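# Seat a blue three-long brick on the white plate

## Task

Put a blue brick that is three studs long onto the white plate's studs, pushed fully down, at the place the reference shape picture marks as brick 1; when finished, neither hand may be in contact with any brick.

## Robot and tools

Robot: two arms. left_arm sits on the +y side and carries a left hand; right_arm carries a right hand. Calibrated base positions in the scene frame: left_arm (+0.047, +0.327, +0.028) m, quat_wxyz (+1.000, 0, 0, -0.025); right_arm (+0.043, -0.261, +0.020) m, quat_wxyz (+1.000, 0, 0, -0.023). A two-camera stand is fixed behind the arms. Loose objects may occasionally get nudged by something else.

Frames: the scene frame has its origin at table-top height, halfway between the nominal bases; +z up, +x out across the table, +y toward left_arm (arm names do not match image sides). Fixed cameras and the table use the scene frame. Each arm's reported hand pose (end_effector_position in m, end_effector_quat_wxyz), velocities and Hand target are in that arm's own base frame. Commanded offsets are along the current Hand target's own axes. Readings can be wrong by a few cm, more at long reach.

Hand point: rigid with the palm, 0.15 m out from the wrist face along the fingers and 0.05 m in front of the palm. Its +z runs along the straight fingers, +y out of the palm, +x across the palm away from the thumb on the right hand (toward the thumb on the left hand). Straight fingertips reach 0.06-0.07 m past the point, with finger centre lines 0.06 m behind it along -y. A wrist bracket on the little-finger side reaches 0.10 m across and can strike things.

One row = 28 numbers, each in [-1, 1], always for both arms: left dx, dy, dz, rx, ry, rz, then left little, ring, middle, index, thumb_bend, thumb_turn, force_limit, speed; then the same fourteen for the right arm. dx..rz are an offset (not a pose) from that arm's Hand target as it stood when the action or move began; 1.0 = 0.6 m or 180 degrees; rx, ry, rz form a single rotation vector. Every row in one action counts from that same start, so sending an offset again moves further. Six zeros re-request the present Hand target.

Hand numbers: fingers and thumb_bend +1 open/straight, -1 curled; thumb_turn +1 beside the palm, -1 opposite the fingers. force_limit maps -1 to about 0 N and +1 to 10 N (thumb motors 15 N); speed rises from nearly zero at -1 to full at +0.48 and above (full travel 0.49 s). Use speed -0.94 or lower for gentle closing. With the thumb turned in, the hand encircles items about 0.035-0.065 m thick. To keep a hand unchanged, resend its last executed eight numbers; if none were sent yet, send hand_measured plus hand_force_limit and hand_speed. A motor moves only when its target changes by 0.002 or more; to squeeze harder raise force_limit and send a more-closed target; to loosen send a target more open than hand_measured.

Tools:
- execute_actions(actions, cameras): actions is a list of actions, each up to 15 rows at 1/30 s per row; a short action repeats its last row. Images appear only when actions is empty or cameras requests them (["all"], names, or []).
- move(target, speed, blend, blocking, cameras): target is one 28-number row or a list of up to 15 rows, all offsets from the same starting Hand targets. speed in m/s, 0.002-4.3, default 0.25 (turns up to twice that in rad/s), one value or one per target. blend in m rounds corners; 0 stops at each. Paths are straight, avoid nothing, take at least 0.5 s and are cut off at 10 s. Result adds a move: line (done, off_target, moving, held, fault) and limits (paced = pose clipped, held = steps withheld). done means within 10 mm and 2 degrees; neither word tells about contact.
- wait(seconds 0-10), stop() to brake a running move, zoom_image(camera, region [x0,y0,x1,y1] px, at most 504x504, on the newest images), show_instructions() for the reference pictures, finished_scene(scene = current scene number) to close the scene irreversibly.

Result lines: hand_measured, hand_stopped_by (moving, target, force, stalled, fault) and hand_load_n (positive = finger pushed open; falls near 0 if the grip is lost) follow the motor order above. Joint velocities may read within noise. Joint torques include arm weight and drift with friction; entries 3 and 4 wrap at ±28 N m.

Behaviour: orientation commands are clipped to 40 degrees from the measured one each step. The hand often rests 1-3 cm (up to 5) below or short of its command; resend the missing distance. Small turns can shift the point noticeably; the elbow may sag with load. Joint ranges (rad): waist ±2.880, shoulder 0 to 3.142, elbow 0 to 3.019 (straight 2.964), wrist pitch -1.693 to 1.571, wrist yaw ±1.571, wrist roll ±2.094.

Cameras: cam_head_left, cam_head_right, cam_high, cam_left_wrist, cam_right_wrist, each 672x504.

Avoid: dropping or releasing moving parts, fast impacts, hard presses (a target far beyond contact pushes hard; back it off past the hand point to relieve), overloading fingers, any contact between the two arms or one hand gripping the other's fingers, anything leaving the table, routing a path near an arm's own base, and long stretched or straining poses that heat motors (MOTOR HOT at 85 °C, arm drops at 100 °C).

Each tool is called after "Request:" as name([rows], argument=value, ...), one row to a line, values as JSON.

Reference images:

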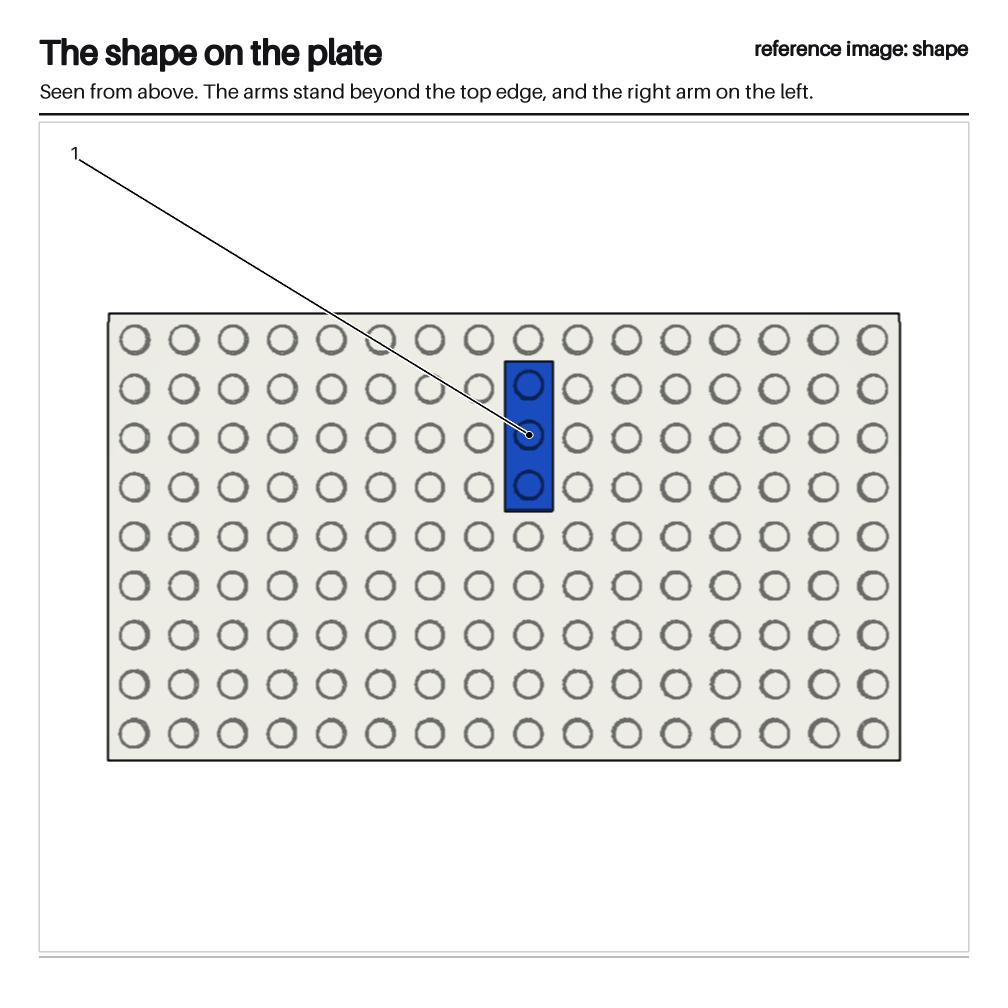

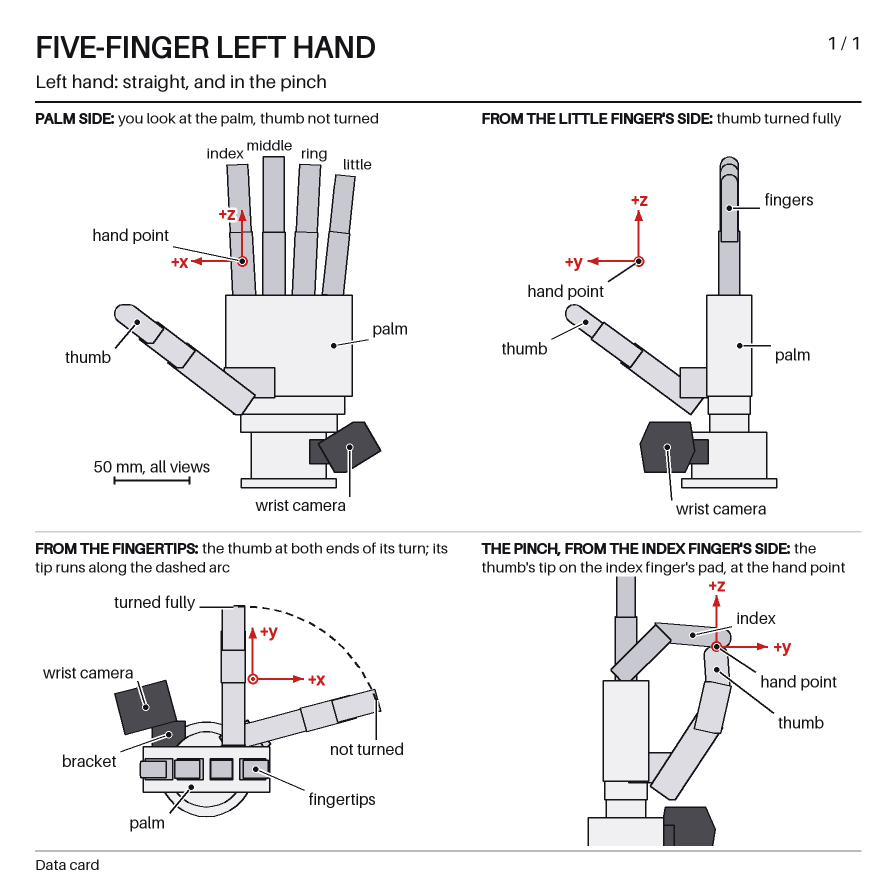

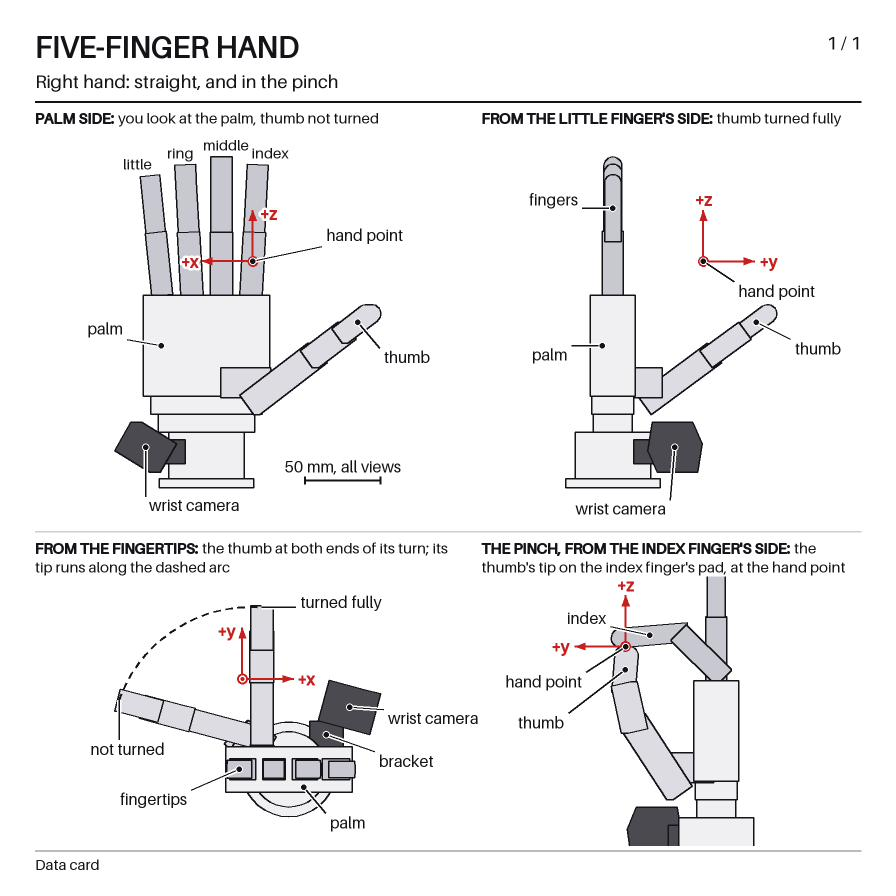

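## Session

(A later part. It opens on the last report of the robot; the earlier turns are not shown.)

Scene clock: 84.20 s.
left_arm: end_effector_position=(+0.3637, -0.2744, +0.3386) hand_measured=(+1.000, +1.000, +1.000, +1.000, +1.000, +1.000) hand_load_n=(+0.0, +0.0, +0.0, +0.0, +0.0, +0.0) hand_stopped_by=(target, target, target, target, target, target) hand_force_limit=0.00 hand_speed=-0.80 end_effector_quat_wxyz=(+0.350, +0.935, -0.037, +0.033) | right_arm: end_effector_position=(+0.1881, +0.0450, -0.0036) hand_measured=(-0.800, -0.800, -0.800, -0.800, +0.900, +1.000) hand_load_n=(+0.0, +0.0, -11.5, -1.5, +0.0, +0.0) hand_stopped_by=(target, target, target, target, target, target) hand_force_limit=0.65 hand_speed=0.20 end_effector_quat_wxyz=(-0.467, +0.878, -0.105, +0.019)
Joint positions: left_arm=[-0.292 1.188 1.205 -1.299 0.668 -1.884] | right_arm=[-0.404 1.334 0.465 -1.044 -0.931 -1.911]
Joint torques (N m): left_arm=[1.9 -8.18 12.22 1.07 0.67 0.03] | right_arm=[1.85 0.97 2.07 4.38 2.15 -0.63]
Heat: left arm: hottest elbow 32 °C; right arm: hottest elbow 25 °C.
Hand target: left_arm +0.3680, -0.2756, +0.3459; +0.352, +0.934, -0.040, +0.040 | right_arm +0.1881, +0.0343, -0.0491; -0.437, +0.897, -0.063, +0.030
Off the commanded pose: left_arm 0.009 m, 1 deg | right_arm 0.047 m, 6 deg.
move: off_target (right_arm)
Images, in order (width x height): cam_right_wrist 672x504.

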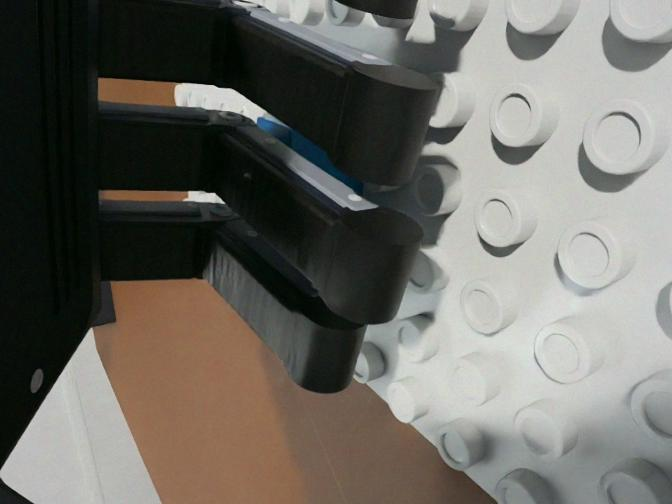

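Request:
move([
  [0,0,0,0,0,0,1,1,1,1,1,1,0,-0.8,-0.0031,-0.1514,-0.0935,0,0,0,-0.8,-0.8,-0.8,-0.8,0.9,1,0.65,0.2],
  [0,0,0,0,0,0,1,1,1,1,1,1,0,-0.8,0.0268,-0.1583,-0.1446,0,0.0158,0.0123,0.9,0.9,0.9,0.9,0.9,1,0.65,0.2],
], speed=[0.1,0.12], blend=[0.02,0], cameras=["cam_right_wrist"])

Request:
zoom_image(camera="cam_right_wrist", region=[470, 110, 590, 230])

Request:
zoom_image(camera="cam_right_wrist", region=[400, 190, 520, 310])

Scene clock: 119.57 s.
left_arm: end_effector_position=(+0.3637, -0.2744, +0.3386) hand_measured=(+1.000, +1.000, +1.000, +1.000, +1.000, +1.000) hand_load_n=(+0.0, +0.0, +0.0, +0.0, +0.0, +0.0) hand_stopped_by=(target, target, target, target, target, target) hand_force_limit=0.00 hand_speed=-0.80 end_effector_quat_wxyz=(+0.350, +0.935, -0.037, +0.033) | right_arm: end_effector_position=(+0.1882, +0.0312, +0.0682) hand_measured=(+0.900, +0.900, +0.900, +0.900, +0.900, +1.000) hand_load_n=(+0.0, +0.0, +0.0, +0.0, +0.0, -0.5) hand_stopped_by=(target, target, target, target, target, target) hand_force_limit=0.65 hand_speed=0.20 end_effector_quat_wxyz=(-0.441, +0.892, -0.097, +0.027)
Joint positions: left_arm=[-0.292 1.188 1.205 -1.299 0.668 -1.884] | right_arm=[-0.421 1.117 0.574 -1.342 -0.874 -1.923]
Joint torques (N m): left_arm=[2.55 -8.53 12.31 1.16 0.69 0.01] | right_arm=[0.62 -3.49 9.33 -0.76 -0.63 -0.01]
Motor temperatures (°C): left_arm=[19 18 33 19 17 19] | right_arm=[22 20 24 19 26 18]
Heat: left arm: hottest elbow 33 °C; right arm: hottest wrist yaw 26 °C.
Hand target: left_arm +0.3680, -0.2756, +0.3459; +0.352, +0.934, -0.040, +0.040 | right_arm +0.2029, +0.0223, +0.0792; -0.436, +0.894, -0.092, +0.044
Off the commanded pose: left_arm 0.009 m, 1 deg | right_arm 0.020 m, 2 deg.
move: off_target (right_arm); blend cut to 0.0179 m at target 1; target 2's new numbers were sent with right_arm's hand 0.020 m and 2 deg from that target
Images, in order (width x height): cam_right_wrist 672x504.

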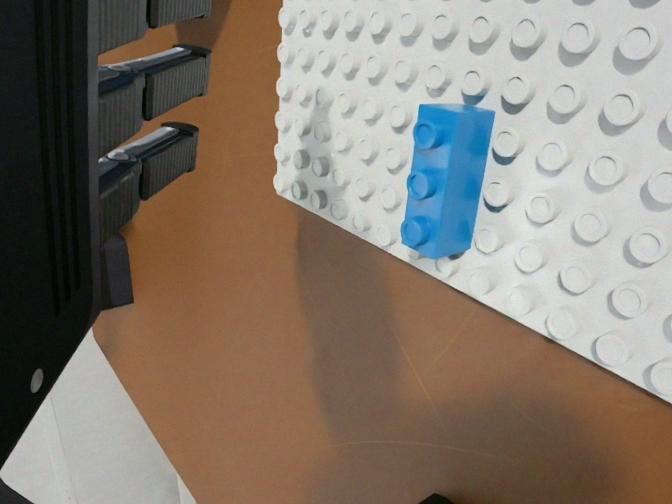

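Scaled by 4.200 from the camera's 672x504 image, which has a finer 960x720 frame.

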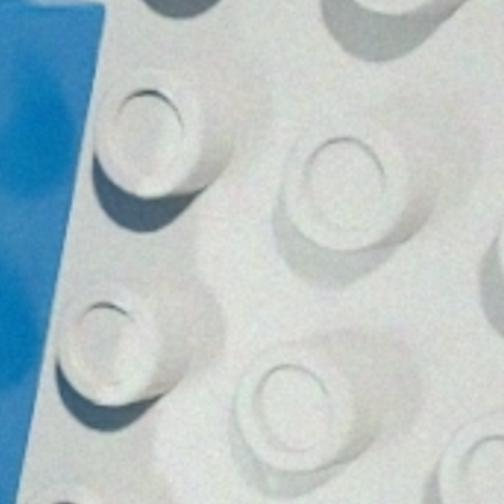

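Scaled by 4.200 from the camera's 672x504 image, which has a finer 960x720 frame.

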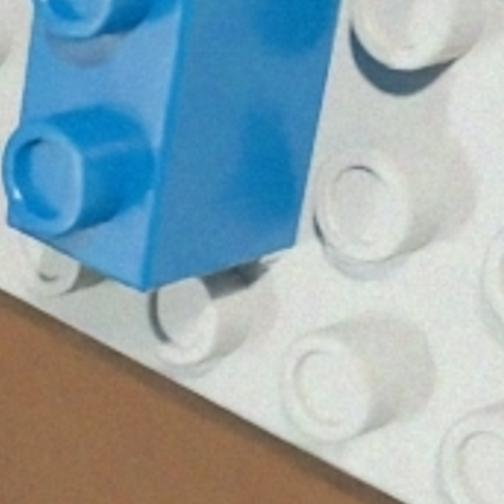

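Request:
finished_scene(scene=3)

The scene is finished: the task was done.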